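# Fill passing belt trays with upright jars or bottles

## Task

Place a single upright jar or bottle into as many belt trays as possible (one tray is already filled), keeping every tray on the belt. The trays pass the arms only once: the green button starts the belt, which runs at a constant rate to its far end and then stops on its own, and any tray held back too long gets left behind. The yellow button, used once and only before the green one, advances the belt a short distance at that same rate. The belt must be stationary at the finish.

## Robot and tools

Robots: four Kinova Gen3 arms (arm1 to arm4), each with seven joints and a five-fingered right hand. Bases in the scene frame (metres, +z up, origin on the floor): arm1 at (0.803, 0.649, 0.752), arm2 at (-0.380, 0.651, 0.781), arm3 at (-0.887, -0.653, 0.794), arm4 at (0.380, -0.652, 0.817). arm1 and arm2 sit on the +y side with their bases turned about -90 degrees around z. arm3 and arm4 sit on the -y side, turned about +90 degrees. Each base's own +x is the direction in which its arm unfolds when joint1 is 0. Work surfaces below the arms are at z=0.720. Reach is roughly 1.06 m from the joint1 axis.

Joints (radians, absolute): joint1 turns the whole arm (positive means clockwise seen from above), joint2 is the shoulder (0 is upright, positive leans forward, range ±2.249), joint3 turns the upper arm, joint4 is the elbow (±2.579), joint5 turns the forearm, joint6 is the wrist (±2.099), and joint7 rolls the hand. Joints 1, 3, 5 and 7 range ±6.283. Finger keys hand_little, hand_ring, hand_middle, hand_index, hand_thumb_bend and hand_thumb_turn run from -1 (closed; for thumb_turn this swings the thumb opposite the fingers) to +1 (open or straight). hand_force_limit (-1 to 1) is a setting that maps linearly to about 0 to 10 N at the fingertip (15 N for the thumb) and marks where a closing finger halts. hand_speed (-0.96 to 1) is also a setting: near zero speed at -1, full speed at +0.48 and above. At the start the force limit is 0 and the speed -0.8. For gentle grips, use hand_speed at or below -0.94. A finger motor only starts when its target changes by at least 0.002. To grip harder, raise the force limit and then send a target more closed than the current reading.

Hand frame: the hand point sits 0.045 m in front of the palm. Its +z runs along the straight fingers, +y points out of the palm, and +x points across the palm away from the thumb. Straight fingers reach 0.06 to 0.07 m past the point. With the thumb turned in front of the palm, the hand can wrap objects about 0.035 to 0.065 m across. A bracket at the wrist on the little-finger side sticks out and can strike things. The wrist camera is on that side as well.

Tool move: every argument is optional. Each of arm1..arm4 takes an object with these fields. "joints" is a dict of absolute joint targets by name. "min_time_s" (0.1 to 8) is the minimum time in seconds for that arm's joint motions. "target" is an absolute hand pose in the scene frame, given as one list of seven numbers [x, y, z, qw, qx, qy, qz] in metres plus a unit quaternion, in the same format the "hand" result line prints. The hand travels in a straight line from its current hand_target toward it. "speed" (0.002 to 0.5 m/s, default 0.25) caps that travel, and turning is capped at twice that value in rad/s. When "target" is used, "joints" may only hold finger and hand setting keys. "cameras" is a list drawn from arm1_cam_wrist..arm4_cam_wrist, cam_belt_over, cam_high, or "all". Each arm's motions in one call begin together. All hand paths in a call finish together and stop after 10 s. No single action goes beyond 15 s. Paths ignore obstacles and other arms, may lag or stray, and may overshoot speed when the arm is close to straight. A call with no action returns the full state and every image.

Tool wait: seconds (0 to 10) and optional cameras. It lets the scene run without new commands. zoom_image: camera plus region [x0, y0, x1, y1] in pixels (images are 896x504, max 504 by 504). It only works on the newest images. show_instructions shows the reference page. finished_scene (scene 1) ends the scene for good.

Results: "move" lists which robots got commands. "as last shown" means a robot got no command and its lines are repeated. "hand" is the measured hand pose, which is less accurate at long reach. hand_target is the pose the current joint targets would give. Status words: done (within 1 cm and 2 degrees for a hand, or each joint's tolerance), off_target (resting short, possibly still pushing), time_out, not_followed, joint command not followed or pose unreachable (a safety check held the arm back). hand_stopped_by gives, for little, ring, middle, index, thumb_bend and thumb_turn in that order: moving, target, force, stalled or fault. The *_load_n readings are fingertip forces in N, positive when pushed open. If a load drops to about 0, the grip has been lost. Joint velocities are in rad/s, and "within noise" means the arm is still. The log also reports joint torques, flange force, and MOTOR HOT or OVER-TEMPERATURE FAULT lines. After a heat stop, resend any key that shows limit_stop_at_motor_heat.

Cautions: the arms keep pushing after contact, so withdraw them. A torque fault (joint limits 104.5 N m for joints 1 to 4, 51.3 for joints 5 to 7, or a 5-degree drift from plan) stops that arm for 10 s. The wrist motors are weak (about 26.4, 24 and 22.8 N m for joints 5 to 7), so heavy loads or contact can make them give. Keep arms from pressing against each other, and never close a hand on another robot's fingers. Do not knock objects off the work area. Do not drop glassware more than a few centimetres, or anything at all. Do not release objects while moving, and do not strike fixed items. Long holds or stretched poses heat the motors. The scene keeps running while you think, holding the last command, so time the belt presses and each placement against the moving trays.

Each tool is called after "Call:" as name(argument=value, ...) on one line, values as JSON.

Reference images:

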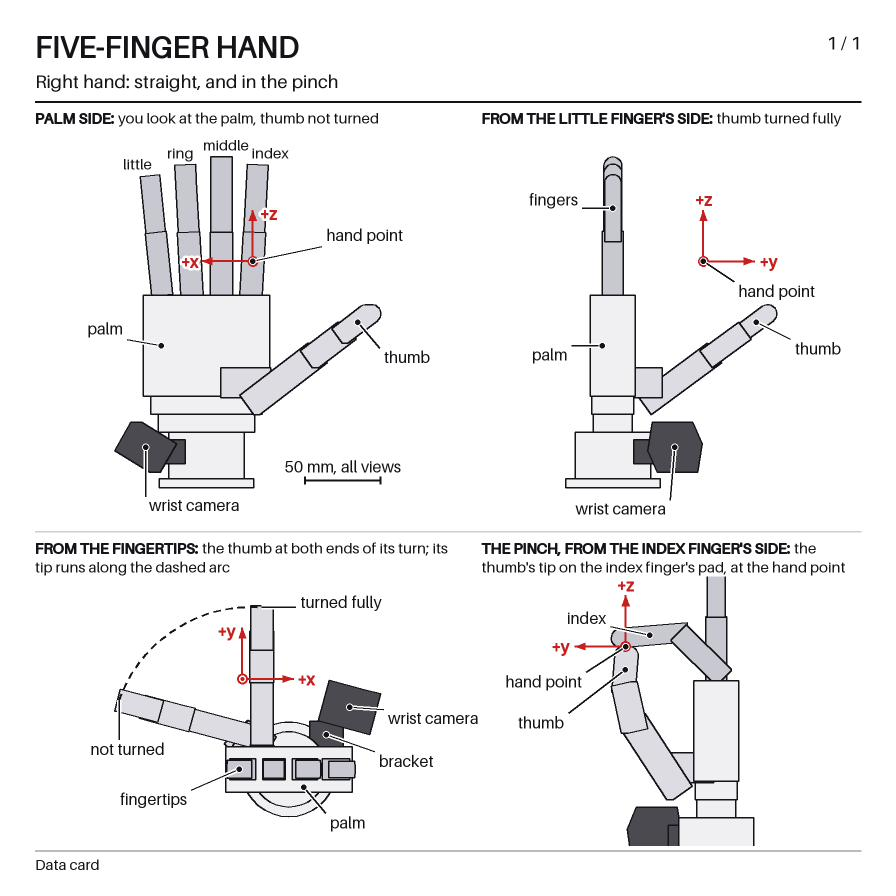

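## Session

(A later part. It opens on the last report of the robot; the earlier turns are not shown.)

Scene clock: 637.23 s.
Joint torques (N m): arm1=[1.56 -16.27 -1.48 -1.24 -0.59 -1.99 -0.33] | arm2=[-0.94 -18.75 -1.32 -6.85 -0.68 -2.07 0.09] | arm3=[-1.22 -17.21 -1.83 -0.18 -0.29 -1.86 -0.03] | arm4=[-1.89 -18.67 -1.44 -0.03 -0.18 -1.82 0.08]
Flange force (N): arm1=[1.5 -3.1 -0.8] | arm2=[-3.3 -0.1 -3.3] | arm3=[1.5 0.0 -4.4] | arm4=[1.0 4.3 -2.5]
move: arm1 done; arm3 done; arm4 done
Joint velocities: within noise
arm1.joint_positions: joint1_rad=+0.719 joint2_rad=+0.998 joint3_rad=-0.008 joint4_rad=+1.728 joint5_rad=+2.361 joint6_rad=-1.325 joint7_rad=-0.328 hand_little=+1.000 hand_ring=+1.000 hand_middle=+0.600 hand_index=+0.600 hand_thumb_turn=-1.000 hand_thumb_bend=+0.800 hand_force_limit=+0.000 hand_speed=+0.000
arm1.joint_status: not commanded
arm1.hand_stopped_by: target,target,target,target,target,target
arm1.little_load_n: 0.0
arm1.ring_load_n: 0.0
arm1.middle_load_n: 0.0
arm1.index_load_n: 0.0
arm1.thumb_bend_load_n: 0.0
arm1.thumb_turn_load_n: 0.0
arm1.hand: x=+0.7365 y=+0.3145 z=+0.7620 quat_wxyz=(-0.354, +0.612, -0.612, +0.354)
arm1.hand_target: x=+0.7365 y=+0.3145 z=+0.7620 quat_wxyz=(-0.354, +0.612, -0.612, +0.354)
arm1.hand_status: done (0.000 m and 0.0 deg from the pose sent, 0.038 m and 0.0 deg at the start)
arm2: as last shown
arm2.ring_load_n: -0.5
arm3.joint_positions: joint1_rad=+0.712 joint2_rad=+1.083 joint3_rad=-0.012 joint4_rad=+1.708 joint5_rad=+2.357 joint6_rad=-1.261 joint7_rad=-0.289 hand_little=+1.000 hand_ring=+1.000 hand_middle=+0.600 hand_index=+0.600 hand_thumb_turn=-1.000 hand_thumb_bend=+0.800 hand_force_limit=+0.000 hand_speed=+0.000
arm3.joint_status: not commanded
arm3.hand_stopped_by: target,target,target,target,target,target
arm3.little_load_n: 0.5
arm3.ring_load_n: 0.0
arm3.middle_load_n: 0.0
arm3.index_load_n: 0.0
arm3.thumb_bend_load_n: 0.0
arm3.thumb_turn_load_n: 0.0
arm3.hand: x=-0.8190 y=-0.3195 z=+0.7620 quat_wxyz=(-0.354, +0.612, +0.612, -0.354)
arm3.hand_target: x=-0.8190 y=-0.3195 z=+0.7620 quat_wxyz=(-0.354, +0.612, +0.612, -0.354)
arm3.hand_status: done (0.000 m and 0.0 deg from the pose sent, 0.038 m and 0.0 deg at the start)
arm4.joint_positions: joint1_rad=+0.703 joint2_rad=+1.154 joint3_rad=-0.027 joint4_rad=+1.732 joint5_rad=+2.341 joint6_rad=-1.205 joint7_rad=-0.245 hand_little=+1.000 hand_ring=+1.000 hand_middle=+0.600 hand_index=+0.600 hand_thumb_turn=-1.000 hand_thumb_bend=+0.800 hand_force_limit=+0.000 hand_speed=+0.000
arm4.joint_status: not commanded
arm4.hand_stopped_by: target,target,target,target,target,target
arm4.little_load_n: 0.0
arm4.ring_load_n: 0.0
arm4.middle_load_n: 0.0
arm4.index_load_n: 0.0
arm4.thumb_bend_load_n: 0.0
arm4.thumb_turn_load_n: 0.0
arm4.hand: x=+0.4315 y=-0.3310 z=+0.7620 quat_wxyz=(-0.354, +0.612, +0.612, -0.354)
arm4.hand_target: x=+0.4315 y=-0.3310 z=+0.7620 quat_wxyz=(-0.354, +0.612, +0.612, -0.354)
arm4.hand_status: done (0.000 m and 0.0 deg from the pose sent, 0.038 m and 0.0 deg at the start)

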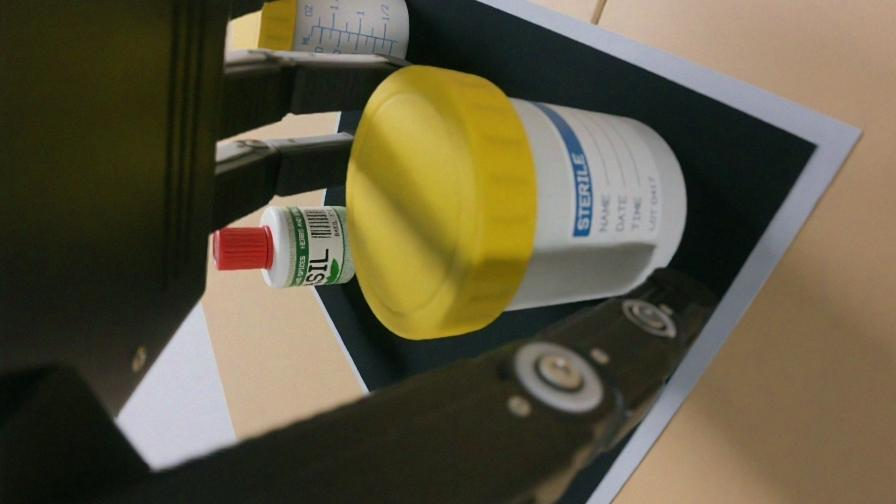

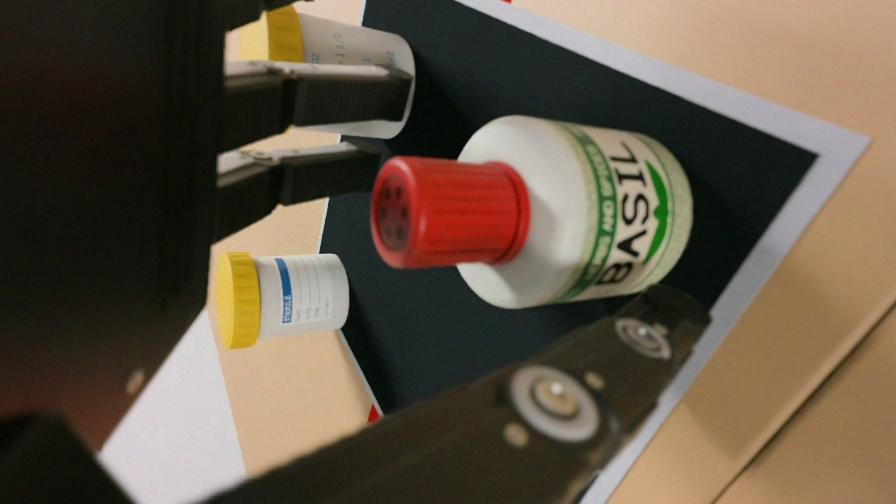

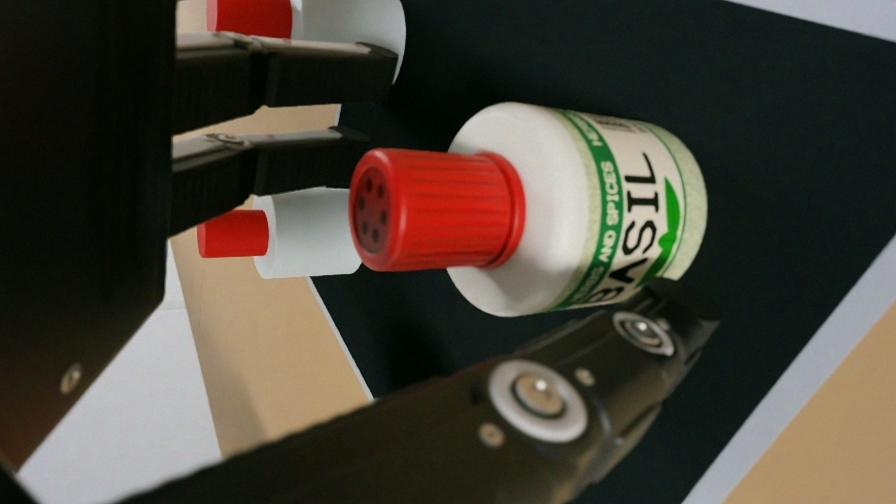

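Call:
move(arm1={"joints": {"hand_thumb_bend": 0.5, "hand_index": -0.05, "hand_middle": -0.05, "hand_speed": -0.8}}, arm3={"joints": {"hand_thumb_bend": 0.5, "hand_index": -0.05, "hand_middle": -0.05, "hand_speed": -0.8}}, arm4={"joints": {"hand_thumb_bend": 0.5, "hand_index": -0.05, "hand_middle": -0.05, "hand_speed": -0.8}})

Call:
move(arm1={"target": [0.7365, 0.3145, 0.80, 0.35355, -0.61237, 0.61237, -0.35355], "speed": 0.08}, arm3={"target": [-0.819, -0.3195, 0.80, 0.35355, -0.61237, -0.61237, 0.35355], "speed": 0.08}, arm4={"target": [0.4315, -0.331, 0.80, 0.35355, -0.61237, -0.61237, 0.35355], "speed": 0.08}, cameras=["arm1_cam_wrist", "arm3_cam_wrist", "arm4_cam_wrist"])

Scene clock: 642.13 s.
Joint torques (N m): arm1=[1.54 -15.99 -1.51 -1.22 -0.53 -1.85 -0.34] | arm2=[-0.99 -18.76 -1.33 -6.88 -0.72 -2.05 0.12] | arm3=[-1.22 -17.09 -1.7 -0.24 -0.29 -1.71 -0.01] | arm4=[-1.94 -18.28 -1.32 -0.17 -0.2 -1.55 0.11]
Flange force (N): arm1=[1.5 -3.7 -1.2] | arm2=[-3.1 -0.2 -3.4] | arm3=[1.5 -0.4 -4.7] | arm4=[0.8 3.2 -3.3]
move: arm1 off_target; arm3 off_target; arm4 off_target
Joint velocities: within noise
arm1.joint_positions: joint1_rad=+0.719 joint2_rad=+0.998 joint3_rad=-0.008 joint4_rad=+1.728 joint5_rad=+2.361 joint6_rad=-1.325 joint7_rad=-0.328 hand_little=+1.000 hand_ring=+1.000 hand_middle=+0.122 hand_index=+0.067 hand_thumb_turn=-1.000 hand_thumb_bend=+0.540 hand_force_limit=+0.000 hand_speed=-0.800
arm1.joint_status: hand_middle off_target (ended at +0.122, target -0.050); hand_index off_target (ended at +0.067, target -0.050); hand_thumb_bend off_target (ended at +0.540, target +0.500); the others done
arm1.hand_stopped_by: target,target,force,force,force,target
arm1.little_load_n: 0.0
arm1.ring_load_n: 0.0
arm1.middle_load_n: 4.0
arm1.index_load_n: 7.5
arm1.thumb_bend_load_n: 11.0
arm1.thumb_turn_load_n: -0.5
arm1.hand: x=+0.7365 y=+0.3145 z=+0.7620 quat_wxyz=(-0.354, +0.612, -0.612, +0.354)
arm1.hand_target: x=+0.7365 y=+0.3145 z=+0.7620 quat_wxyz=(-0.354, +0.612, -0.612, +0.354)
arm1.hand_status: not commanded
arm2: as last shown
arm2.ring_load_n: 0.0
arm3.joint_positions: joint1_rad=+0.712 joint2_rad=+1.083 joint3_rad=-0.012 joint4_rad=+1.708 joint5_rad=+2.357 joint6_rad=-1.261 joint7_rad=-0.289 hand_little=+1.000 hand_ring=+1.000 hand_middle=+0.086 hand_index=-0.006 hand_thumb_turn=-1.000 hand_thumb_bend=+0.512 hand_force_limit=+0.000 hand_speed=-0.800
arm3.joint_status: hand_middle off_target (ended at +0.086, target -0.050); hand_index off_target (ended at -0.006, target -0.050); the others done
arm3.hand_stopped_by: target,target,force,force,force,target
arm3.little_load_n: 0.0
arm3.ring_load_n: -0.5
arm3.middle_load_n: 7.5
arm3.index_load_n: 6.5
arm3.thumb_bend_load_n: 11.0
arm3.thumb_turn_load_n: -2.0
arm3.hand: x=-0.8190 y=-0.3195 z=+0.7620 quat_wxyz=(-0.354, +0.612, +0.612, -0.354)
arm3.hand_target: x=-0.8190 y=-0.3195 z=+0.7620 quat_wxyz=(-0.354, +0.612, +0.612, -0.354)
arm3.hand_status: not commanded
arm4.joint_positions: joint1_rad=+0.703 joint2_rad=+1.154 joint3_rad=-0.027 joint4_rad=+1.732 joint5_rad=+2.341 joint6_rad=-1.205 joint7_rad=-0.245 hand_little=+1.000 hand_ring=+1.000 hand_middle=+0.067 hand_index=-0.007 hand_thumb_turn=-1.000 hand_thumb_bend=+0.505 hand_force_limit=+0.000 hand_speed=-0.800
arm4.joint_status: hand_middle off_target (ended at +0.067, target -0.050); hand_index off_target (ended at -0.007, target -0.050); the others done
arm4.hand_stopped_by: target,target,force,force,force,target
arm4.little_load_n: 0.0
arm4.ring_load_n: 0.0
arm4.middle_load_n: 7.0
arm4.index_load_n: 5.5
arm4.thumb_bend_load_n: 9.5
arm4.thumb_turn_load_n: -0.5
arm4.hand: x=+0.4315 y=-0.3310 z=+0.7620 quat_wxyz=(-0.354, +0.612, +0.612, -0.354)
arm4.hand_target: x=+0.4315 y=-0.3310 z=+0.7620 quat_wxyz=(-0.354, +0.612, +0.612, -0.354)
arm4.hand_status: not commanded
pictures: none

Scene clock: 643.13 s.
Joint torques (N m): arm1=[1.57 -15.92 -1.39 -1.72 -0.69 -1.95 -0.31] | arm2=[-0.94 -18.77 -1.36 -6.88 -0.69 -2.05 0.1] | arm3=[-1.24 -17.04 -1.78 -0.6 -0.43 -1.91 -0.02] | arm4=[-1.88 -18.42 -1.46 -0.41 -0.3 -1.85 0.07]
Flange force (N): arm1=[1.5 -3.2 -0.7] | arm2=[-3.3 -0.1 -3.3] | arm3=[1.6 0.2 -4.4] | arm4=[1.2 4.4 -2.8]
move: arm1 done; arm3 done; arm4 done
Joint velocities: within noise
arm1.joint_positions: joint1_rad=+0.717 joint2_rad=+0.916 joint3_rad=-0.003 joint4_rad=+1.740 joint5_rad=+2.370 joint6_rad=-1.377 joint7_rad=-0.375 hand_little=+1.000 hand_ring=+1.000 hand_middle=+0.122 hand_index=+0.067 hand_thumb_turn=-1.000 hand_thumb_bend=+0.540 hand_force_limit=+0.000 hand_speed=-0.800
arm1.joint_status: not commanded
arm1.hand_stopped_by: target,target,force,force,force,target
arm1.little_load_n: 0.0
arm1.ring_load_n: 0.0
arm1.middle_load_n: 3.5
arm1.index_load_n: 7.0
arm1.thumb_bend_load_n: 11.5
arm1.thumb_turn_load_n: -0.5
arm1.hand: x=+0.7365 y=+0.3145 z=+0.8000 quat_wxyz=(-0.354, +0.612, -0.612, +0.354)
arm1.hand_target: x=+0.7365 y=+0.3145 z=+0.8000 quat_wxyz=(-0.354, +0.612, -0.612, +0.354)
arm1.hand_status: done (0.000 m and 0.0 deg from the pose sent, 0.038 m and 0.0 deg at the start)
arm2: as last shown
arm2.index_load_n: 0.5
arm3.joint_positions: joint1_rad=+0.709 joint2_rad=+0.998 joint3_rad=-0.008 joint4_rad=+1.733 joint5_rad=+2.366 joint6_rad=-1.306 joint7_rad=-0.331 hand_little=+1.000 hand_ring=+1.000 hand_middle=+0.086 hand_index=-0.006 hand_thumb_turn=-1.000 hand_thumb_bend=+0.512 hand_force_limit=+0.000 hand_speed=-0.800
arm3.joint_status: not commanded
arm3.hand_stopped_by: target,target,force,force,force,target
arm3.little_load_n: 0.0
arm3.ring_load_n: 0.0
arm3.middle_load_n: 7.0
arm3.index_load_n: 6.0
arm3.thumb_bend_load_n: 11.0
arm3.thumb_turn_load_n: -1.5
arm3.hand: x=-0.8190 y=-0.3195 z=+0.8000 quat_wxyz=(-0.354, +0.612, +0.612, -0.354)
arm3.hand_target: x=-0.8190 y=-0.3195 z=+0.8000 quat_wxyz=(-0.354, +0.612, +0.612, -0.354)
arm3.hand_status: done (0.000 m and 0.0 deg from the pose sent, 0.038 m and 0.0 deg at the start)
arm4.joint_positions: joint1_rad=+0.700 joint2_rad=+1.066 joint3_rad=-0.022 joint4_rad=+1.764 joint5_rad=+2.350 joint6_rad=-1.247 joint7_rad=-0.285 hand_little=+1.000 hand_ring=+1.000 hand_middle=+0.067 hand_index=-0.007 hand_thumb_turn=-1.000 hand_thumb_bend=+0.506 hand_force_limit=+0.000 hand_speed=-0.800
arm4.joint_status: not commanded
arm4.hand_stopped_by: target,target,force,force,force,target
arm4.little_load_n: 0.0
arm4.ring_load_n: 0.0
arm4.middle_load_n: 6.5
arm4.index_load_n: 5.0
arm4.thumb_bend_load_n: 10.0
arm4.thumb_turn_load_n: -0.5
arm4.hand: x=+0.4315 y=-0.3310 z=+0.8000 quat_wxyz=(-0.354, +0.612, +0.612, -0.354)
arm4.hand_target: x=+0.4315 y=-0.3310 z=+0.8000 quat_wxyz=(-0.354, +0.612, +0.612, -0.354)
arm4.hand_status: done (0.000 m and 0.0 deg from the pose sent, 0.038 m and 0.0 deg at the start)

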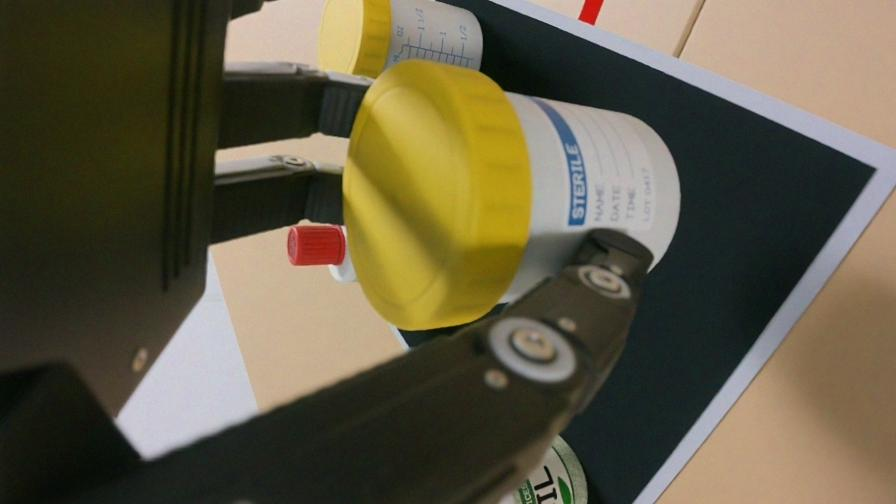

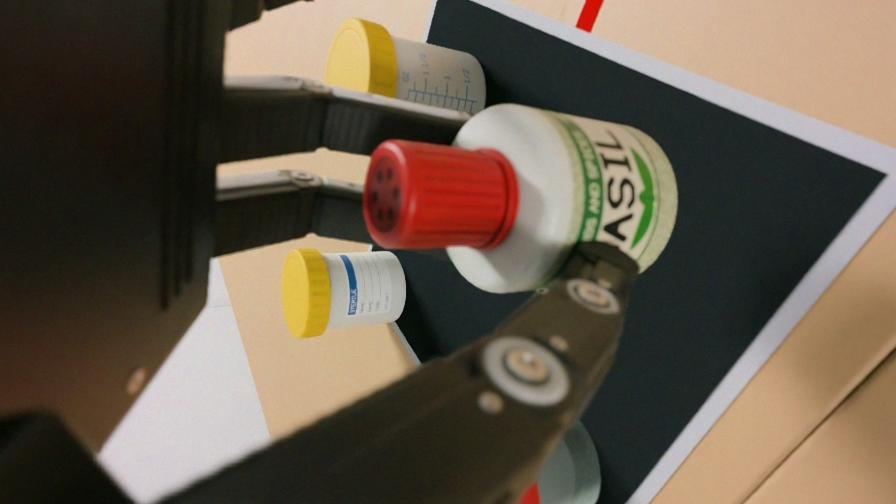

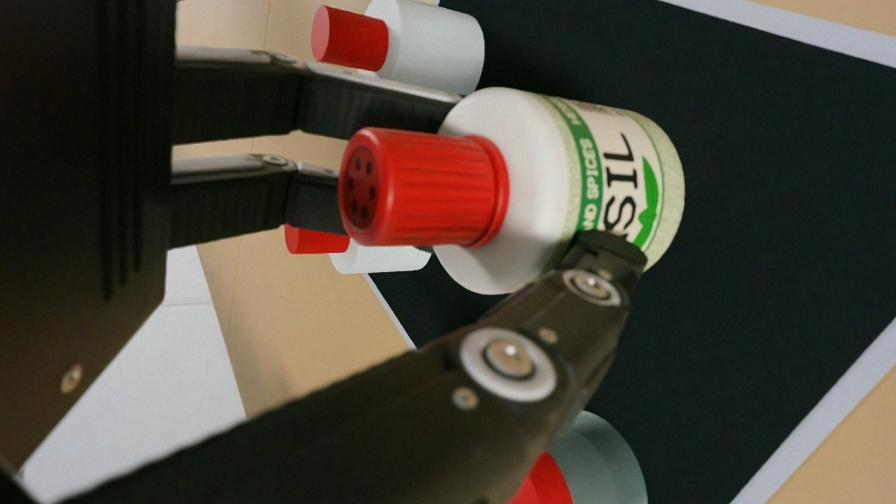

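Call:
move(arm1={"target": [0.7365, 0.3145, 0.88, 0.35355, -0.61237, 0.61237, -0.35355], "speed": 0.15}, arm2={"target": [-0.242, 0.009, 0.808, 0.19134, -0.33141, 0.8001, -0.46194], "speed": 0.15}, arm3={"target": [-0.819, -0.3195, 0.88, 0.35355, -0.61237, -0.61237, 0.35355], "speed": 0.15}, arm4={"target": [0.4315, -0.331, 0.88, 0.35355, -0.61237, -0.61237, 0.35355], "speed": 0.15})

Call:
move(arm1={"target": [0.958, 0.009, 0.88, 0.19134, -0.33141, 0.8001, -0.46194], "speed": 0.3}, arm2={"joints": {"hand_thumb_bend": 0.5, "hand_index": -0.05, "hand_middle": -0.05, "hand_speed": -0.8}}, arm3={"target": [-1.045, -0.009, 0.88, 0.46194, -0.8001, -0.33141, 0.19134], "speed": 0.3}, arm4={"target": [0.222, -0.009, 0.88, 0.46194, -0.8001, -0.33141, 0.19134], "speed": 0.3})

Call:
move(arm1={"target": [0.958, 0.009, 0.82, 0.19134, -0.33141, 0.8001, -0.46194], "speed": 0.1}, arm2={"target": [-0.242, 0.009, 0.88, 0.19134, -0.33141, 0.8001, -0.46194], "speed": 0.1}, arm3={"target": [-1.045, -0.009, 0.82, 0.46194, -0.8001, -0.33141, 0.19134], "speed": 0.1}, arm4={"target": [0.222, -0.009, 0.82, 0.46194, -0.8001, -0.33141, 0.19134], "speed": 0.1}, cameras=["all"])

Scene clock: 652.77 s.
Joint torques (N m): arm1=[1.58 -15.13 -1.28 -2.93 -0.98 -1.88 -0.29] | arm2=[-0.96 -19.69 -1.69 -5.47 -0.42 -2.38 0.09] | arm3=[-1.25 -16.19 -1.61 -1.81 -0.65 -1.82 -0.02] | arm4=[-1.92 -17.55 -1.21 -1.52 -0.5 -1.81 0.02]
Flange force (N): arm1=[1.0 -3.1 -0.1] | arm2=[-1.4 -1.9 -3.6] | arm3=[1.1 -0.5 -4.4] | arm4=[1.3 3.9 -3.4]
move: arm1 done; arm2 done; arm3 done; arm4 done
Joint velocities: within noise
arm1.joint_positions: joint1_rad=+0.714 joint2_rad=+0.753 joint3_rad=+0.004 joint4_rad=+1.731 joint5_rad=+2.384 joint6_rad=-1.505 joint7_rad=-0.492 hand_little=+1.000 hand_ring=+1.000 hand_middle=+0.122 hand_index=+0.067 hand_thumb_turn=-1.000 hand_thumb_bend=+0.540 hand_force_limit=+0.000 hand_speed=-0.800
arm1.joint_status: not commanded
arm1.hand_stopped_by: target,target,force,force,force,target
arm1.little_load_n: 0.0
arm1.ring_load_n: 0.0
arm1.middle_load_n: 3.5
arm1.index_load_n: 7.0
arm1.thumb_bend_load_n: 11.0
arm1.thumb_turn_load_n: -0.5
arm1.hand: x=+0.7365 y=+0.3145 z=+0.8800 quat_wxyz=(-0.354, +0.612, -0.612, +0.354)
arm1.hand_target: x=+0.7365 y=+0.3145 z=+0.8800 quat_wxyz=(-0.354, +0.612, -0.612, +0.354)
arm1.hand_status: done (0.000 m and 0.0 deg from the pose sent, 0.080 m and 0.0 deg at the start)
arm2.joint_positions: joint1_rad=+0.211 joint2_rad=+0.986 joint3_rad=-0.226 joint4_rad=+1.692 joint5_rad=+1.208 joint6_rad=-0.641 joint7_rad=-0.421 hand_little=+1.000 hand_ring=+1.000 hand_middle=+0.600 hand_index=+0.600 hand_thumb_turn=-1.000 hand_thumb_bend=+0.900 hand_force_limit=+0.000 hand_speed=+0.000
arm2.joint_status: not commanded
arm2.hand_stopped_by: target,target,target,target,target,target
arm2.little_load_n: 0.0
arm2.ring_load_n: 0.0
arm2.middle_load_n: 0.0
arm2.index_load_n: 0.0
arm2.thumb_bend_load_n: 0.0
arm2.thumb_turn_load_n: 0.0
arm2.hand: x=-0.2420 y=+0.0090 z=+0.8080 quat_wxyz=(-0.191, +0.331, -0.800, +0.462)
arm2.hand_target: x=-0.2420 y=+0.0090 z=+0.8080 quat_wxyz=(-0.191, +0.331, -0.800, +0.462)
arm2.hand_status: done (0.000 m and 0.0 deg from the pose sent, 0.092 m and 0.0 deg at the start)
arm3.joint_positions: joint1_rad=+0.703 joint2_rad=+0.826 joint3_rad=+0.001 joint4_rad=+1.749 joint5_rad=+2.383 joint6_rad=-1.422 joint7_rad=-0.437 hand_little=+1.000 hand_ring=+1.000 hand_middle=+0.086 hand_index=-0.006 hand_thumb_turn=-1.000 hand_thumb_bend=+0.512 hand_force_limit=+0.000 hand_speed=-0.800
arm3.joint_status: not commanded
arm3.hand_stopped_by: target,target,force,force,force,target
arm3.little_load_n: 0.0
arm3.ring_load_n: 0.0
arm3.middle_load_n: 7.5
arm3.index_load_n: 6.0
arm3.thumb_bend_load_n: 10.5
arm3.thumb_turn_load_n: -1.5
arm3.hand: x=-0.8190 y=-0.3195 z=+0.8800 quat_wxyz=(-0.354, +0.612, +0.612, -0.354)
arm3.hand_target: x=-0.8190 y=-0.3195 z=+0.8800 quat_wxyz=(-0.354, +0.612, +0.612, -0.354)
arm3.hand_status: done (0.000 m and 0.0 deg from the pose sent, 0.080 m and 0.0 deg at the start)
arm4.joint_positions: joint1_rad=+0.693 joint2_rad=+0.887 joint3_rad=-0.013 joint4_rad=+1.795 joint5_rad=+2.370 joint6_rad=-1.358 joint7_rad=-0.388 hand_little=+1.000 hand_ring=+1.000 hand_middle=+0.067 hand_index=-0.007 hand_thumb_turn=-1.000 hand_thumb_bend=+0.506 hand_force_limit=+0.000 hand_speed=-0.800
arm4.joint_status: not commanded
arm4.hand_stopped_by: target,target,force,force,force,target
arm4.little_load_n: 0.0
arm4.ring_load_n: 0.0
arm4.middle_load_n: 6.5
arm4.index_load_n: 5.5
arm4.thumb_bend_load_n: 10.5
arm4.thumb_turn_load_n: -0.5
arm4.hand: x=+0.4315 y=-0.3310 z=+0.8800 quat_wxyz=(-0.354, +0.612, +0.612, -0.354)
arm4.hand_target: x=+0.4315 y=-0.3310 z=+0.8800 quat_wxyz=(-0.354, +0.612, +0.612, -0.354)
arm4.hand_status: done (0.000 m and 0.0 deg from the pose sent, 0.080 m and 0.0 deg at the start)
pictures: none

Scene clock: 654.77 s.
Joint torques (N m): arm1=[1.52 -17.83 -2.49 -5.93 -0.84 -1.61 -0.36] | arm2=[-0.38 -17.04 -0.19 -4.54 -0.19 -1.29 0.22] | arm3=[-1.35 -19.1 -3.18 -4.88 -0.41 -1.71 -0.02] | arm4=[-1.76 -21.19 -2.84 -4.79 -0.3 -1.68 0.05]
Flange force (N): arm1=[-2.3 -2.3 0.0] | arm2=[-2.5 -6.1 -5.7] | arm3=[2.2 -1.3 -1.3] | arm4=[4.1 2.3 1.0]
move: arm1 done; arm2 off_target; arm3 done; arm4 done
Joint velocities: within noise
arm1.joint_positions: joint1_rad=+0.206 joint2_rad=+0.761 joint3_rad=-0.184 joint4_rad=+1.711 joint5_rad=+1.372 joint6_rad=-0.610 joint7_rad=-0.732 hand_little=+1.000 hand_ring=+1.000 hand_middle=+0.122 hand_index=+0.067 hand_thumb_turn=-1.000 hand_thumb_bend=+0.540 hand_force_limit=+0.000 hand_speed=-0.800
arm1.joint_status: not commanded
arm1.hand_stopped_by: target,target,force,force,force,target
arm1.little_load_n: 0.0
arm1.ring_load_n: 0.0
arm1.middle_load_n: 3.5
arm1.index_load_n: 7.0
arm1.thumb_bend_load_n: 11.5
arm1.thumb_turn_load_n: -0.5
arm1.hand: x=+0.9580 y=+0.0090 z=+0.8800 quat_wxyz=(-0.191, +0.331, -0.800, +0.462)
arm1.hand_target: x=+0.9580 y=+0.0090 z=+0.8800 quat_wxyz=(-0.191, +0.331, -0.800, +0.462)
arm1.hand_status: done (0.000 m and 0.0 deg from the pose sent, 0.377 m and 45.0 deg at the start)
arm2.joint_positions: joint1_rad=+0.211 joint2_rad=+0.986 joint3_rad=-0.226 joint4_rad=+1.692 joint5_rad=+1.208 joint6_rad=-0.641 joint7_rad=-0.421 hand_little=+1.000 hand_ring=+1.000 hand_middle=+0.049 hand_index=-0.007 hand_thumb_turn=-1.000 hand_thumb_bend=+0.611 hand_force_limit=+0.000 hand_speed=-0.800
arm2.joint_status: hand_middle off_target (ended at +0.049, target -0.050); hand_index off_target (ended at -0.007, target -0.050); hand_thumb_bend off_target (ended at +0.611, target +0.500); the others done
arm2.hand_stopped_by: target,target,force,force,force,target
arm2.little_load_n: 0.0
arm2.ring_load_n: 0.0
arm2.middle_load_n: 5.5
arm2.index_load_n: 5.0
arm2.thumb_bend_load_n: 9.5
arm2.thumb_turn_load_n: 0.0
arm2.hand: x=-0.2420 y=+0.0090 z=+0.8080 quat_wxyz=(-0.191, +0.331, -0.800, +0.462)
arm2.hand_target: x=-0.2420 y=+0.0090 z=+0.8080 quat_wxyz=(-0.191, +0.331, -0.800, +0.462)
arm2.hand_status: not commanded
arm3.joint_positions: joint1_rad=+0.209 joint2_rad=+0.856 joint3_rad=-0.227 joint4_rad=+1.704 joint5_rad=+1.266 joint6_rad=-0.579 joint7_rad=-0.569 hand_little=+1.000 hand_ring=+1.000 hand_middle=+0.086 hand_index=-0.006 hand_thumb_turn=-1.000 hand_thumb_bend=+0.512 hand_force_limit=+0.000 hand_speed=-0.800
arm3.joint_status: not commanded
arm3.hand_stopped_by: target,target,force,force,force,target
arm3.little_load_n: 0.0
arm3.ring_load_n: 0.0
arm3.middle_load_n: 7.5
arm3.index_load_n: 6.5
arm3.thumb_bend_load_n: 10.5
arm3.thumb_turn_load_n: -1.5
arm3.hand: x=-1.0450 y=-0.0090 z=+0.8800 quat_wxyz=(-0.462, +0.800, +0.331, -0.191)
arm3.hand_target: x=-1.0450 y=-0.0090 z=+0.8800 quat_wxyz=(-0.462, +0.800, +0.331, -0.191)
arm3.hand_status: done (0.000 m and 0.0 deg from the pose sent, 0.384 m and 45.0 deg at the start)
arm4.joint_positions: joint1_rad=+0.227 joint2_rad=+0.932 joint3_rad=-0.255 joint4_rad=+1.687 joint5_rad=+1.244 joint6_rad=-0.588 joint7_rad=-0.512 hand_little=+1.000 hand_ring=+1.000 hand_middle=+0.067 hand_index=-0.007 hand_thumb_turn=-1.000 hand_thumb_bend=+0.506 hand_force_limit=+0.000 hand_speed=-0.800
arm4.joint_status: not commanded
arm4.hand_stopped_by: target,target,force,force,force,target
arm4.little_load_n: 0.0
arm4.ring_load_n: 0.0
arm4.middle_load_n: 6.5
arm4.index_load_n: 5.0
arm4.thumb_bend_load_n: 10.5
arm4.thumb_turn_load_n: -0.5
arm4.hand: x=+0.2220 y=-0.0090 z=+0.8800 quat_wxyz=(-0.462, +0.800, +0.331, -0.191)
arm4.hand_target: x=+0.2220 y=-0.0090 z=+0.8800 quat_wxyz=(-0.462, +0.800, +0.331, -0.191)
arm4.hand_status: done (0.000 m and 0.0 deg from the pose sent, 0.384 m and 45.0 deg at the start)
pictures: none

Scene clock: 656.00 s.
Joint torques (N m): arm1=[1.47 -18.54 -2.67 -4.93 -0.6 -1.85 -0.33] | arm2=[-0.96 -19.05 -1.49 -6.6 -0.63 -2.17 0.09] | arm3=[-1.4 -19.7 -3.25 -3.98 -0.22 -1.87 -0.04] | arm4=[-1.76 -21.83 -2.91 -3.97 -0.16 -1.83 0.06]
Flange force (N): arm1=[-2.4 -2.1 0.4] | arm2=[-2.9 -0.4 -3.4] | arm3=[2.2 -1.3 -1.0] | arm4=[4.3 2.5 1.2]
move: arm1 done; arm2 done; arm3 done; arm4 done
Joint velocities: within noise
arm1.joint_positions: joint1_rad=+0.203 joint2_rad=+0.880 joint3_rad=-0.181 joint4_rad=+1.722 joint5_rad=+1.218 joint6_rad=-0.643 joint7_rad=-0.519 hand_little=+1.000 hand_ring=+1.000 hand_middle=+0.122 hand_index=+0.067 hand_thumb_turn=-1.000 hand_thumb_bend=+0.540 hand_force_limit=+0.000 hand_speed=-0.800
arm1.joint_status: not commanded
arm1.hand_stopped_by: target,target,force,force,force,target
arm1.little_load_n: 0.0
arm1.ring_load_n: 0.0
arm1.middle_load_n: 3.5
arm1.index_load_n: 7.0
arm1.thumb_bend_load_n: 11.5
arm1.thumb_turn_load_n: -0.5
arm1.hand: x=+0.9580 y=+0.0090 z=+0.8200 quat_wxyz=(-0.191, +0.331, -0.800, +0.462)
arm1.hand_target: x=+0.9580 y=+0.0090 z=+0.8200 quat_wxyz=(-0.191, +0.331, -0.800, +0.462)
arm1.hand_status: done (0.000 m and 0.0 deg from the pose sent, 0.060 m and 0.0 deg at the start)
arm2.joint_positions: joint1_rad=+0.219 joint2_rad=+0.839 joint3_rad=-0.239 joint4_rad=+1.696 joint5_rad=+1.367 joint6_rad=-0.597 joint7_rad=-0.651 hand_little=+1.000 hand_ring=+1.000 hand_middle=+0.049 hand_index=-0.007 hand_thumb_turn=-1.000 hand_thumb_bend=+0.611 hand_force_limit=+0.000 hand_speed=-0.800
arm2.joint_status: not commanded
arm2.hand_stopped_by: target,target,force,force,force,target
arm2.little_load_n: -0.5
arm2.ring_load_n: 0.0
arm2.middle_load_n: 5.5
arm2.index_load_n: 4.0
arm2.thumb_bend_load_n: 10.5
arm2.thumb_turn_load_n: -0.5
arm2.hand: x=-0.2420 y=+0.0090 z=+0.8800 quat_wxyz=(-0.191, +0.331, -0.800, +0.462)
arm2.hand_target: x=-0.2420 y=+0.0090 z=+0.8800 quat_wxyz=(-0.191, +0.331, -0.800, +0.462)
arm2.hand_status: done (0.000 m and 0.0 deg from the pose sent, 0.072 m and 0.0 deg at the start)
arm3.joint_positions: joint1_rad=+0.198 joint2_rad=+0.979 joint3_rad=-0.207 joint4_rad=+1.698 joint5_rad=+1.135 joint6_rad=-0.631 joint7_rad=-0.386 hand_little=+1.000 hand_ring=+1.000 hand_middle=+0.086 hand_index=-0.006 hand_thumb_turn=-1.000 hand_thumb_bend=+0.512 hand_force_limit=+0.000 hand_speed=-0.800
arm3.joint_status: not commanded
arm3.hand_stopped_by: target,target,force,force,force,target
arm3.little_load_n: 0.0
arm3.ring_load_n: 0.0
arm3.middle_load_n: 7.5
arm3.index_load_n: 6.5
arm3.thumb_bend_load_n: 10.5
arm3.thumb_turn_load_n: -1.5
arm3.hand: x=-1.0450 y=-0.0089 z=+0.8200 quat_wxyz=(-0.462, +0.800, +0.331, -0.191)
arm3.hand_target: x=-1.0450 y=-0.0090 z=+0.8200 quat_wxyz=(-0.462, +0.800, +0.331, -0.191)
arm3.hand_status: done (0.000 m and 0.0 deg from the pose sent, 0.060 m and 0.0 deg at the start)
arm4.joint_positions: joint1_rad=+0.214 joint2_rad=+1.057 joint3_rad=-0.235 joint4_rad=+1.669 joint5_rad=+1.130 joint6_rad=-0.638 joint7_rad=-0.347 hand_little=+1.000 hand_ring=+1.000 hand_middle=+0.067 hand_index=-0.007 hand_thumb_turn=-1.000 hand_thumb_bend=+0.506 hand_force_limit=+0.000 hand_speed=-0.800
arm4.joint_status: not commanded
arm4.hand_stopped_by: target,target,force,force,force,target
arm4.little_load_n: 0.5
arm4.ring_load_n: 0.0
arm4.middle_load_n: 6.5
arm4.index_load_n: 5.0
arm4.thumb_bend_load_n: 10.0
arm4.thumb_turn_load_n: -0.5
arm4.hand: x=+0.2220 y=-0.0090 z=+0.8200 quat_wxyz=(-0.462, +0.800, +0.331, -0.191)
arm4.hand_target: x=+0.2220 y=-0.0090 z=+0.8200 quat_wxyz=(-0.462, +0.800, +0.331, -0.191)
arm4.hand_status: done (0.000 m and 0.0 deg from the pose sent, 0.060 m and 0.0 deg at the start)
pictures: arm1_cam_wrist, arm2_cam_wrist, arm3_cam_wrist, arm4_cam_wrist, cam_belt_over, cam_high

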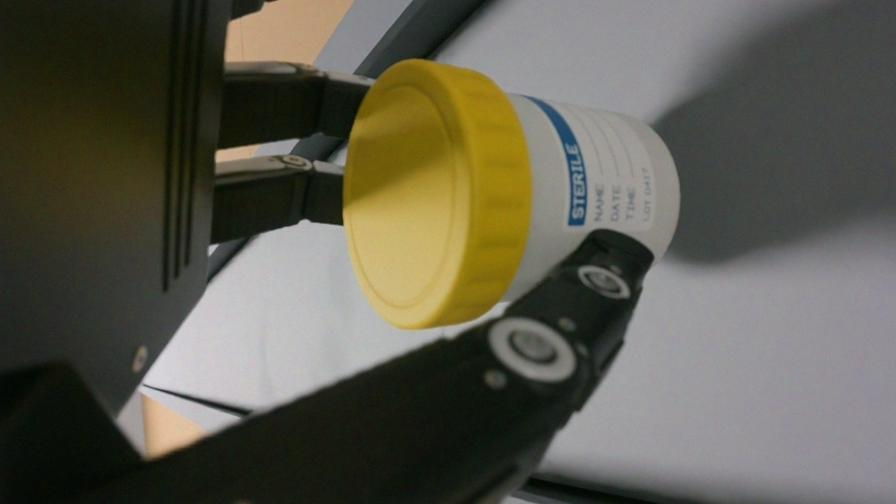

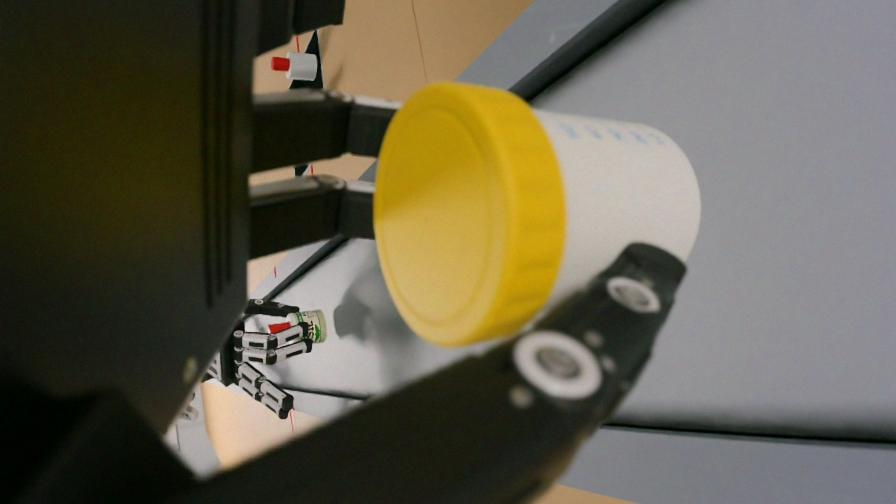

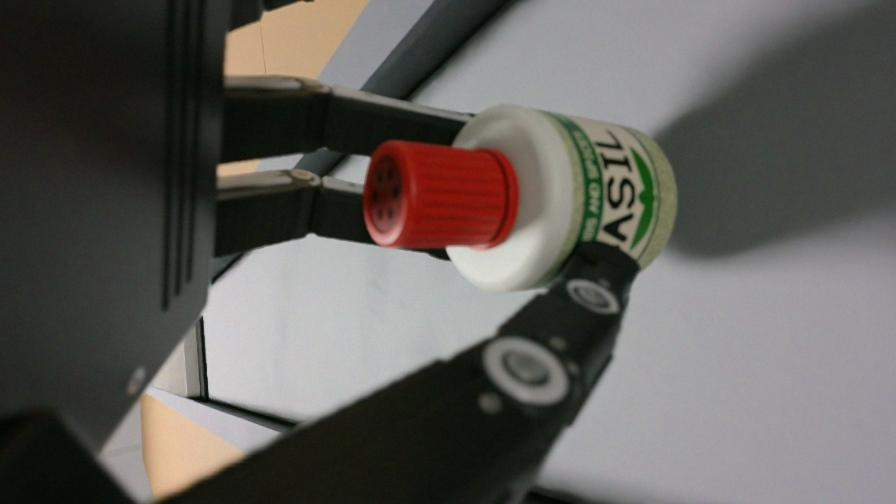

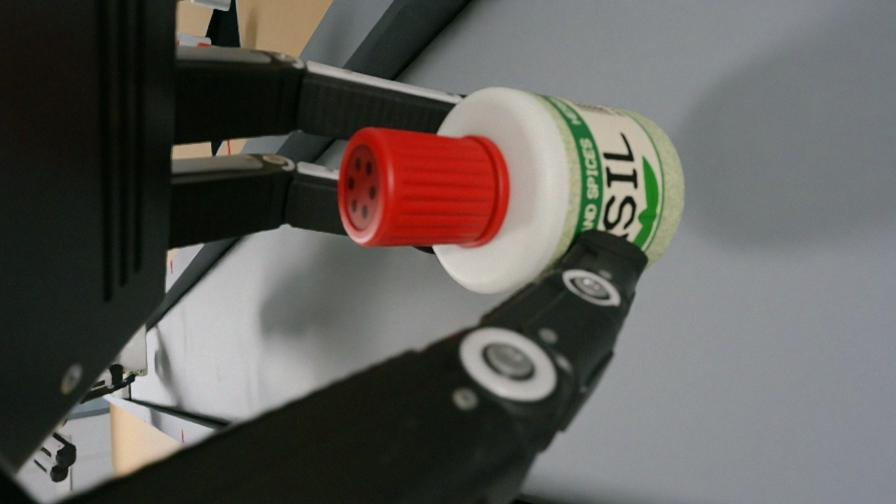

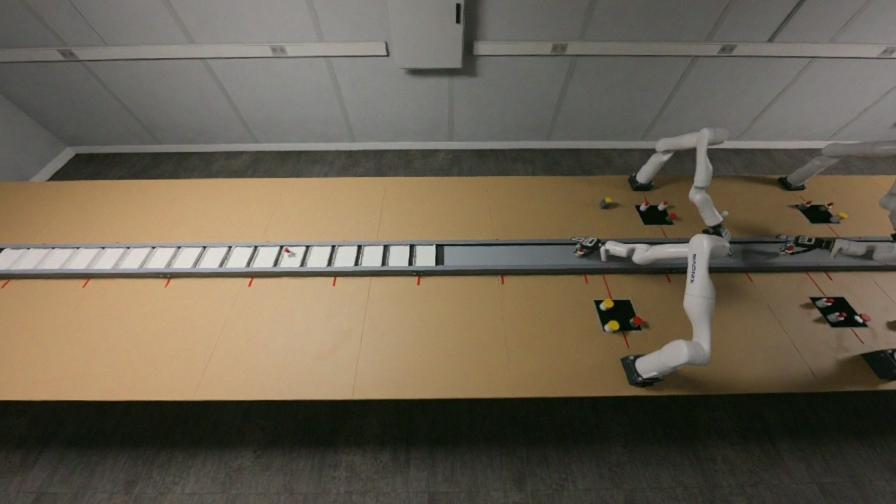

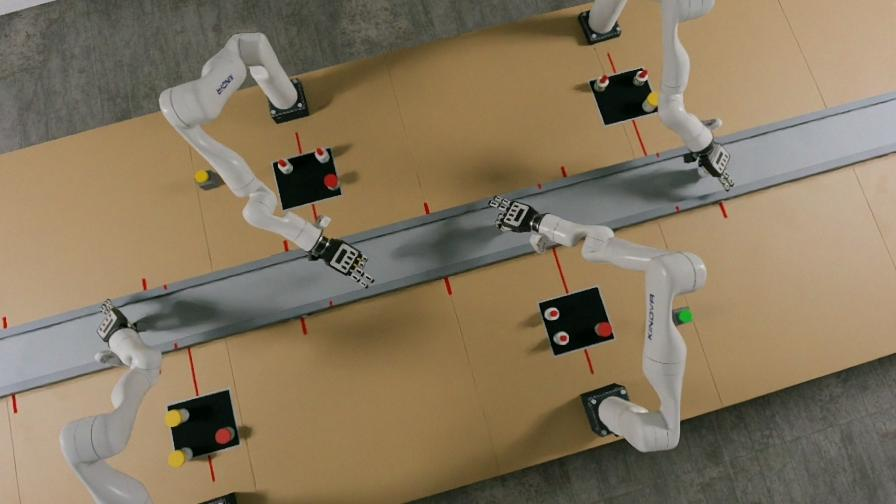

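Call:
move(arm1={"target": [0.958, 0.009, 0.811, 0.19134, -0.33141, 0.8001, -0.46194], "speed": 0.03}, arm3={"target": [-1.045, -0.009, 0.811, 0.46194, -0.8001, -0.33141, 0.19134], "speed": 0.03}, arm4={"target": [0.222, -0.009, 0.811, 0.46194, -0.8001, -0.33141, 0.19134], "speed": 0.03})

Call:
move(arm1={"target": [0.958, 0.009, 0.807, 0.19134, -0.33141, 0.8001, -0.46194], "speed": 0.03}, arm3={"target": [-1.045, -0.009, 0.807, 0.46194, -0.8001, -0.33141, 0.19134], "speed": 0.03}, arm4={"target": [0.222, -0.009, 0.807, 0.46194, -0.8001, -0.33141, 0.19134], "speed": 0.03})

Call:
move(arm1={"target": [0.958, 0.009, 0.805, 0.19134, -0.33141, 0.8001, -0.46194], "speed": 0.03}, arm3={"target": [-1.045, -0.009, 0.805, 0.46194, -0.8001, -0.33141, 0.19134], "speed": 0.03}, arm4={"target": [0.222, -0.009, 0.805, 0.46194, -0.8001, -0.33141, 0.19134], "speed": 0.03})

Scene clock: 661.43 s.
Joint torques (N m): arm1=[1.49 -18.58 -2.62 -4.82 -0.6 -1.86 -0.31] | arm2=[-0.98 -19.08 -1.53 -6.64 -0.63 -2.17 0.1] | arm3=[-1.35 -19.79 -3.27 -3.87 -0.2 -1.89 -0.04] | arm4=[-1.75 -21.88 -2.93 -3.83 -0.15 -1.83 0.06]
Flange force (N): arm1=[-2.4 -2.3 0.3] | arm2=[-2.9 -0.4 -3.4] | arm3=[2.2 -1.3 -1.0] | arm4=[4.3 2.5 1.2]
move: arm1 done; arm3 done; arm4 done
Joint velocities: within noise
arm1.joint_positions: joint1_rad=+0.202 joint2_rad=+0.899 joint3_rad=-0.179 joint4_rad=+1.722 joint5_rad=+1.199 joint6_rad=-0.651 joint7_rad=-0.491 hand_little=+1.000 hand_ring=+1.000 hand_middle=+0.122 hand_index=+0.067 hand_thumb_turn=-1.000 hand_thumb_bend=+0.540 hand_force_limit=+0.000 hand_speed=-0.800
arm1.joint_status: not commanded
arm1.hand_stopped_by: target,target,force,force,force,target
arm1.little_load_n: 0.0
arm1.ring_load_n: -0.5
arm1.middle_load_n: 3.5
arm1.index_load_n: 7.0
arm1.thumb_bend_load_n: 11.5
arm1.thumb_turn_load_n: -0.5
arm1.hand: x=+0.9580 y=+0.0090 z=+0.8110 quat_wxyz=(-0.191, +0.331, -0.800, +0.462)
arm1.hand_target: x=+0.9580 y=+0.0090 z=+0.8110 quat_wxyz=(-0.191, +0.331, -0.800, +0.462)
arm1.hand_status: done (0.000 m and 0.0 deg from the pose sent, 0.009 m and 0.0 deg at the start)
arm2: as last shown
arm2.little_load_n: 0.0
arm2.index_load_n: 3.5
arm2.thumb_bend_load_n: 10.0
arm2.thumb_turn_load_n: 0.0
arm3.joint_positions: joint1_rad=+0.196 joint2_rad=+0.998 joint3_rad=-0.204 joint4_rad=+1.694 joint5_rad=+1.120 joint6_rad=-0.639 joint7_rad=-0.364 hand_little=+1.000 hand_ring=+1.000 hand_middle=+0.086 hand_index=-0.006 hand_thumb_turn=-1.000 hand_thumb_bend=+0.512 hand_force_limit=+0.000 hand_speed=-0.800
arm3.joint_status: not commanded
arm3.hand_stopped_by: target,target,force,force,force,target
arm3.little_load_n: 0.0
arm3.ring_load_n: 0.0
arm3.middle_load_n: 7.0
arm3.index_load_n: 6.5
arm3.thumb_bend_load_n: 10.5
arm3.thumb_turn_load_n: -1.5
arm3.hand: x=-1.0450 y=-0.0090 z=+0.8110 quat_wxyz=(-0.462, +0.800, +0.331, -0.191)
arm3.hand_target: x=-1.0450 y=-0.0090 z=+0.8110 quat_wxyz=(-0.462, +0.800, +0.331, -0.191)
arm3.hand_status: done (0.000 m and 0.0 deg from the pose sent, 0.009 m and 0.0 deg at the start)
arm4.joint_positions: joint1_rad=+0.212 joint2_rad=+1.077 joint3_rad=-0.232 joint4_rad=+1.665 joint5_rad=+1.117 joint6_rad=-0.646 joint7_rad=-0.327 hand_little=+1.000 hand_ring=+1.000 hand_middle=+0.067 hand_index=-0.007 hand_thumb_turn=-1.000 hand_thumb_bend=+0.506 hand_force_limit=+0.000 hand_speed=-0.800
arm4.joint_status: not commanded
arm4.hand_stopped_by: target,target,force,force,force,target
arm4.little_load_n: 0.0
arm4.ring_load_n: 0.0
arm4.middle_load_n: 6.5
arm4.index_load_n: 5.0
arm4.thumb_bend_load_n: 10.0
arm4.thumb_turn_load_n: -0.5
arm4.hand: x=+0.2220 y=-0.0090 z=+0.8110 quat_wxyz=(-0.462, +0.800, +0.331, -0.191)
arm4.hand_target: x=+0.2220 y=-0.0090 z=+0.8110 quat_wxyz=(-0.462, +0.800, +0.331, -0.191)
arm4.hand_status: done (0.000 m and 0.0 deg from the pose sent, 0.009 m and 0.0 deg at the start)
pictures: none

Scene clock: 662.40 s.
Joint torques (N m): arm1=[1.49 -18.63 -2.7 -4.77 -0.55 -1.89 -0.34] | arm2=[-0.95 -19.04 -1.49 -6.6 -0.63 -2.17 0.09] | arm3=[-1.3 -19.25 -2.95 -3.66 -0.18 -1.65 -0.02] | arm4=[-1.69 -21.35 -2.69 -3.63 -0.12 -1.63 0.05]
Flange force (N): arm1=[-2.7 -2.1 0.3] | arm2=[-2.9 -0.5 -3.4] | arm3=[2.0 -2.1 -1.7] | arm4=[4.0 1.8 0.6]
move: arm1 done; arm3 done; arm4 done
Joint velocities: within noise
arm1.joint_positions: joint1_rad=+0.201 joint2_rad=+0.907 joint3_rad=-0.178 joint4_rad=+1.722 joint5_rad=+1.190 joint6_rad=-0.654 joint7_rad=-0.480 hand_little=+1.000 hand_ring=+1.000 hand_middle=+0.122 hand_index=+0.067 hand_thumb_turn=-1.000 hand_thumb_bend=+0.540 hand_force_limit=+0.000 hand_speed=-0.800
arm1.joint_status: not commanded
arm1.hand_stopped_by: target,target,force,force,force,target
arm1.little_load_n: 0.0
arm1.ring_load_n: 0.0
arm1.middle_load_n: 3.5
arm1.index_load_n: 7.0
arm1.thumb_bend_load_n: 11.5
arm1.thumb_turn_load_n: -0.5
arm1.hand: x=+0.9580 y=+0.0090 z=+0.8070 quat_wxyz=(-0.191, +0.331, -0.800, +0.462)
arm1.hand_target: x=+0.9580 y=+0.0090 z=+0.8070 quat_wxyz=(-0.191, +0.331, -0.800, +0.462)
arm1.hand_status: done (0.000 m and 0.0 deg from the pose sent, 0.004 m and 0.0 deg at the start)
arm2: as last shown
arm2.index_load_n: 4.0
arm3.joint_positions: joint1_rad=+0.195 joint2_rad=+1.007 joint3_rad=-0.202 joint4_rad=+1.693 joint5_rad=+1.113 joint6_rad=-0.643 joint7_rad=-0.354 hand_little=+1.000 hand_ring=+1.000 hand_middle=+0.086 hand_index=-0.006 hand_thumb_turn=-1.000 hand_thumb_bend=+0.512 hand_force_limit=+0.000 hand_speed=-0.800
arm3.joint_status: not commanded
arm3.hand_stopped_by: target,target,force,force,force,target
arm3.little_load_n: 0.0
arm3.ring_load_n: 0.0
arm3.middle_load_n: 7.5
arm3.index_load_n: 6.0
arm3.thumb_bend_load_n: 10.5
arm3.thumb_turn_load_n: -1.5
arm3.hand: x=-1.0450 y=-0.0090 z=+0.8070 quat_wxyz=(-0.462, +0.800, +0.331, -0.191)
arm3.hand_target: x=-1.0450 y=-0.0090 z=+0.8070 quat_wxyz=(-0.462, +0.800, +0.331, -0.191)
arm3.hand_status: done (0.000 m and 0.0 deg from the pose sent, 0.004 m and 0.0 deg at the start)
arm4.joint_positions: joint1_rad=+0.211 joint2_rad=+1.085 joint3_rad=-0.230 joint4_rad=+1.662 joint5_rad=+1.111 joint6_rad=-0.649 joint7_rad=-0.319 hand_little=+1.000 hand_ring=+1.000 hand_middle=+0.067 hand_index=-0.007 hand_thumb_turn=-1.000 hand_thumb_bend=+0.506 hand_force_limit=+0.000 hand_speed=-0.800
arm4.joint_status: not commanded
arm4.hand_stopped_by: target,target,force,force,force,target
arm4.little_load_n: 0.0
arm4.ring_load_n: 0.0
arm4.middle_load_n: 6.5
arm4.index_load_n: 5.5
arm4.thumb_bend_load_n: 10.0
arm4.thumb_turn_load_n: -0.5
arm4.hand: x=+0.2220 y=-0.0090 z=+0.8070 quat_wxyz=(-0.462, +0.800, +0.331, -0.191)
arm4.hand_target: x=+0.2220 y=-0.0090 z=+0.8070 quat_wxyz=(-0.462, +0.800, +0.331, -0.191)
arm4.hand_status: done (0.000 m and 0.0 deg from the pose sent, 0.004 m and 0.0 deg at the start)
pictures: none

Scene clock: 663.37 s.
Joint torques (N m): arm1=[1.14 -12.69 -1 -2.72 -0.08 0.06 -0.13] | arm2=[-0.95 -19.04 -1.53 -6.63 -0.63 -2.18 0.09] | arm3=[-1.46 -13.01 -0.86 -1.74 0.14 0.59 0.21] | arm4=[-1.7 -16.56 -0.85 -2.61 0.1 0.08 0.28]
Flange force (N): arm1=[-3.5 -10.2 -7.0] | arm2=[-2.9 -0.5 -3.4] | arm3=[1.1 -10.6 -9.4] | arm4=[2.1 -5.0 -5.9]
move: arm1 done; arm3 done; arm4 done
Joint velocities: within noise
arm1.joint_positions: joint1_rad=+0.201 joint2_rad=+0.911 joint3_rad=-0.177 joint4_rad=+1.721 joint5_rad=+1.186 joint6_rad=-0.656 joint7_rad=-0.474 hand_little=+1.000 hand_ring=+1.000 hand_middle=+0.122 hand_index=+0.067 hand_thumb_turn=-1.000 hand_thumb_bend=+0.540 hand_force_limit=+0.000 hand_speed=-0.800
arm1.joint_status: not commanded
arm1.hand_stopped_by: target,target,force,force,force,target
arm1.little_load_n: 0.0
arm1.ring_load_n: 0.0
arm1.middle_load_n: 4.0
arm1.index_load_n: 6.5
arm1.thumb_bend_load_n: 10.0
arm1.thumb_turn_load_n: -1.0
arm1.hand: x=+0.9580 y=+0.0090 z=+0.8050 quat_wxyz=(-0.191, +0.331, -0.800, +0.462)
arm1.hand_target: x=+0.9580 y=+0.0090 z=+0.8050 quat_wxyz=(-0.191, +0.331, -0.800, +0.462)
arm1.hand_status: done (0.000 m and 0.0 deg from the pose sent, 0.002 m and 0.0 deg at the start)
arm2: as last shown
arm2.thumb_bend_load_n: 10.5
arm2.thumb_turn_load_n: -0.5
arm3.joint_positions: joint1_rad=+0.194 joint2_rad=+1.011 joint3_rad=-0.201 joint4_rad=+1.692 joint5_rad=+1.110 joint6_rad=-0.645 joint7_rad=-0.349 hand_little=+1.000 hand_ring=+1.000 hand_middle=+0.086 hand_index=-0.006 hand_thumb_turn=-1.000 hand_thumb_bend=+0.512 hand_force_limit=+0.000 hand_speed=-0.800
arm3.joint_status: not commanded
arm3.hand_stopped_by: target,target,force,force,force,target
arm3.little_load_n: 0.0
arm3.ring_load_n: 0.0
arm3.middle_load_n: 8.0
arm3.index_load_n: 5.0
arm3.thumb_bend_load_n: 9.5
arm3.thumb_turn_load_n: -2.0
arm3.hand: x=-1.0450 y=-0.0090 z=+0.8050 quat_wxyz=(-0.462, +0.800, +0.331, -0.191)
arm3.hand_target: x=-1.0450 y=-0.0090 z=+0.8050 quat_wxyz=(-0.462, +0.800, +0.331, -0.191)
arm3.hand_status: done (0.000 m and 0.0 deg from the pose sent, 0.002 m and 0.0 deg at the start)
arm4.joint_positions: joint1_rad=+0.210 joint2_rad=+1.089 joint3_rad=-0.230 joint4_rad=+1.661 joint5_rad=+1.109 joint6_rad=-0.651 joint7_rad=-0.314 hand_little=+1.000 hand_ring=+1.000 hand_middle=+0.067 hand_index=-0.007 hand_thumb_turn=-1.000 hand_thumb_bend=+0.506 hand_force_limit=+0.000 hand_speed=-0.800
arm4.joint_status: not commanded
arm4.hand_stopped_by: target,target,force,force,force,target
arm4.little_load_n: 0.0
arm4.ring_load_n: 0.0
arm4.middle_load_n: 6.5
arm4.index_load_n: 5.0
arm4.thumb_bend_load_n: 9.5
arm4.thumb_turn_load_n: -1.0
arm4.hand: x=+0.2220 y=-0.0090 z=+0.8050 quat_wxyz=(-0.462, +0.800, +0.331, -0.191)
arm4.hand_target: x=+0.2220 y=-0.0090 z=+0.8050 quat_wxyz=(-0.462, +0.800, +0.331, -0.191)
arm4.hand_status: done (0.000 m and 0.0 deg from the pose sent, 0.002 m and 0.0 deg at the start)
pictures: none


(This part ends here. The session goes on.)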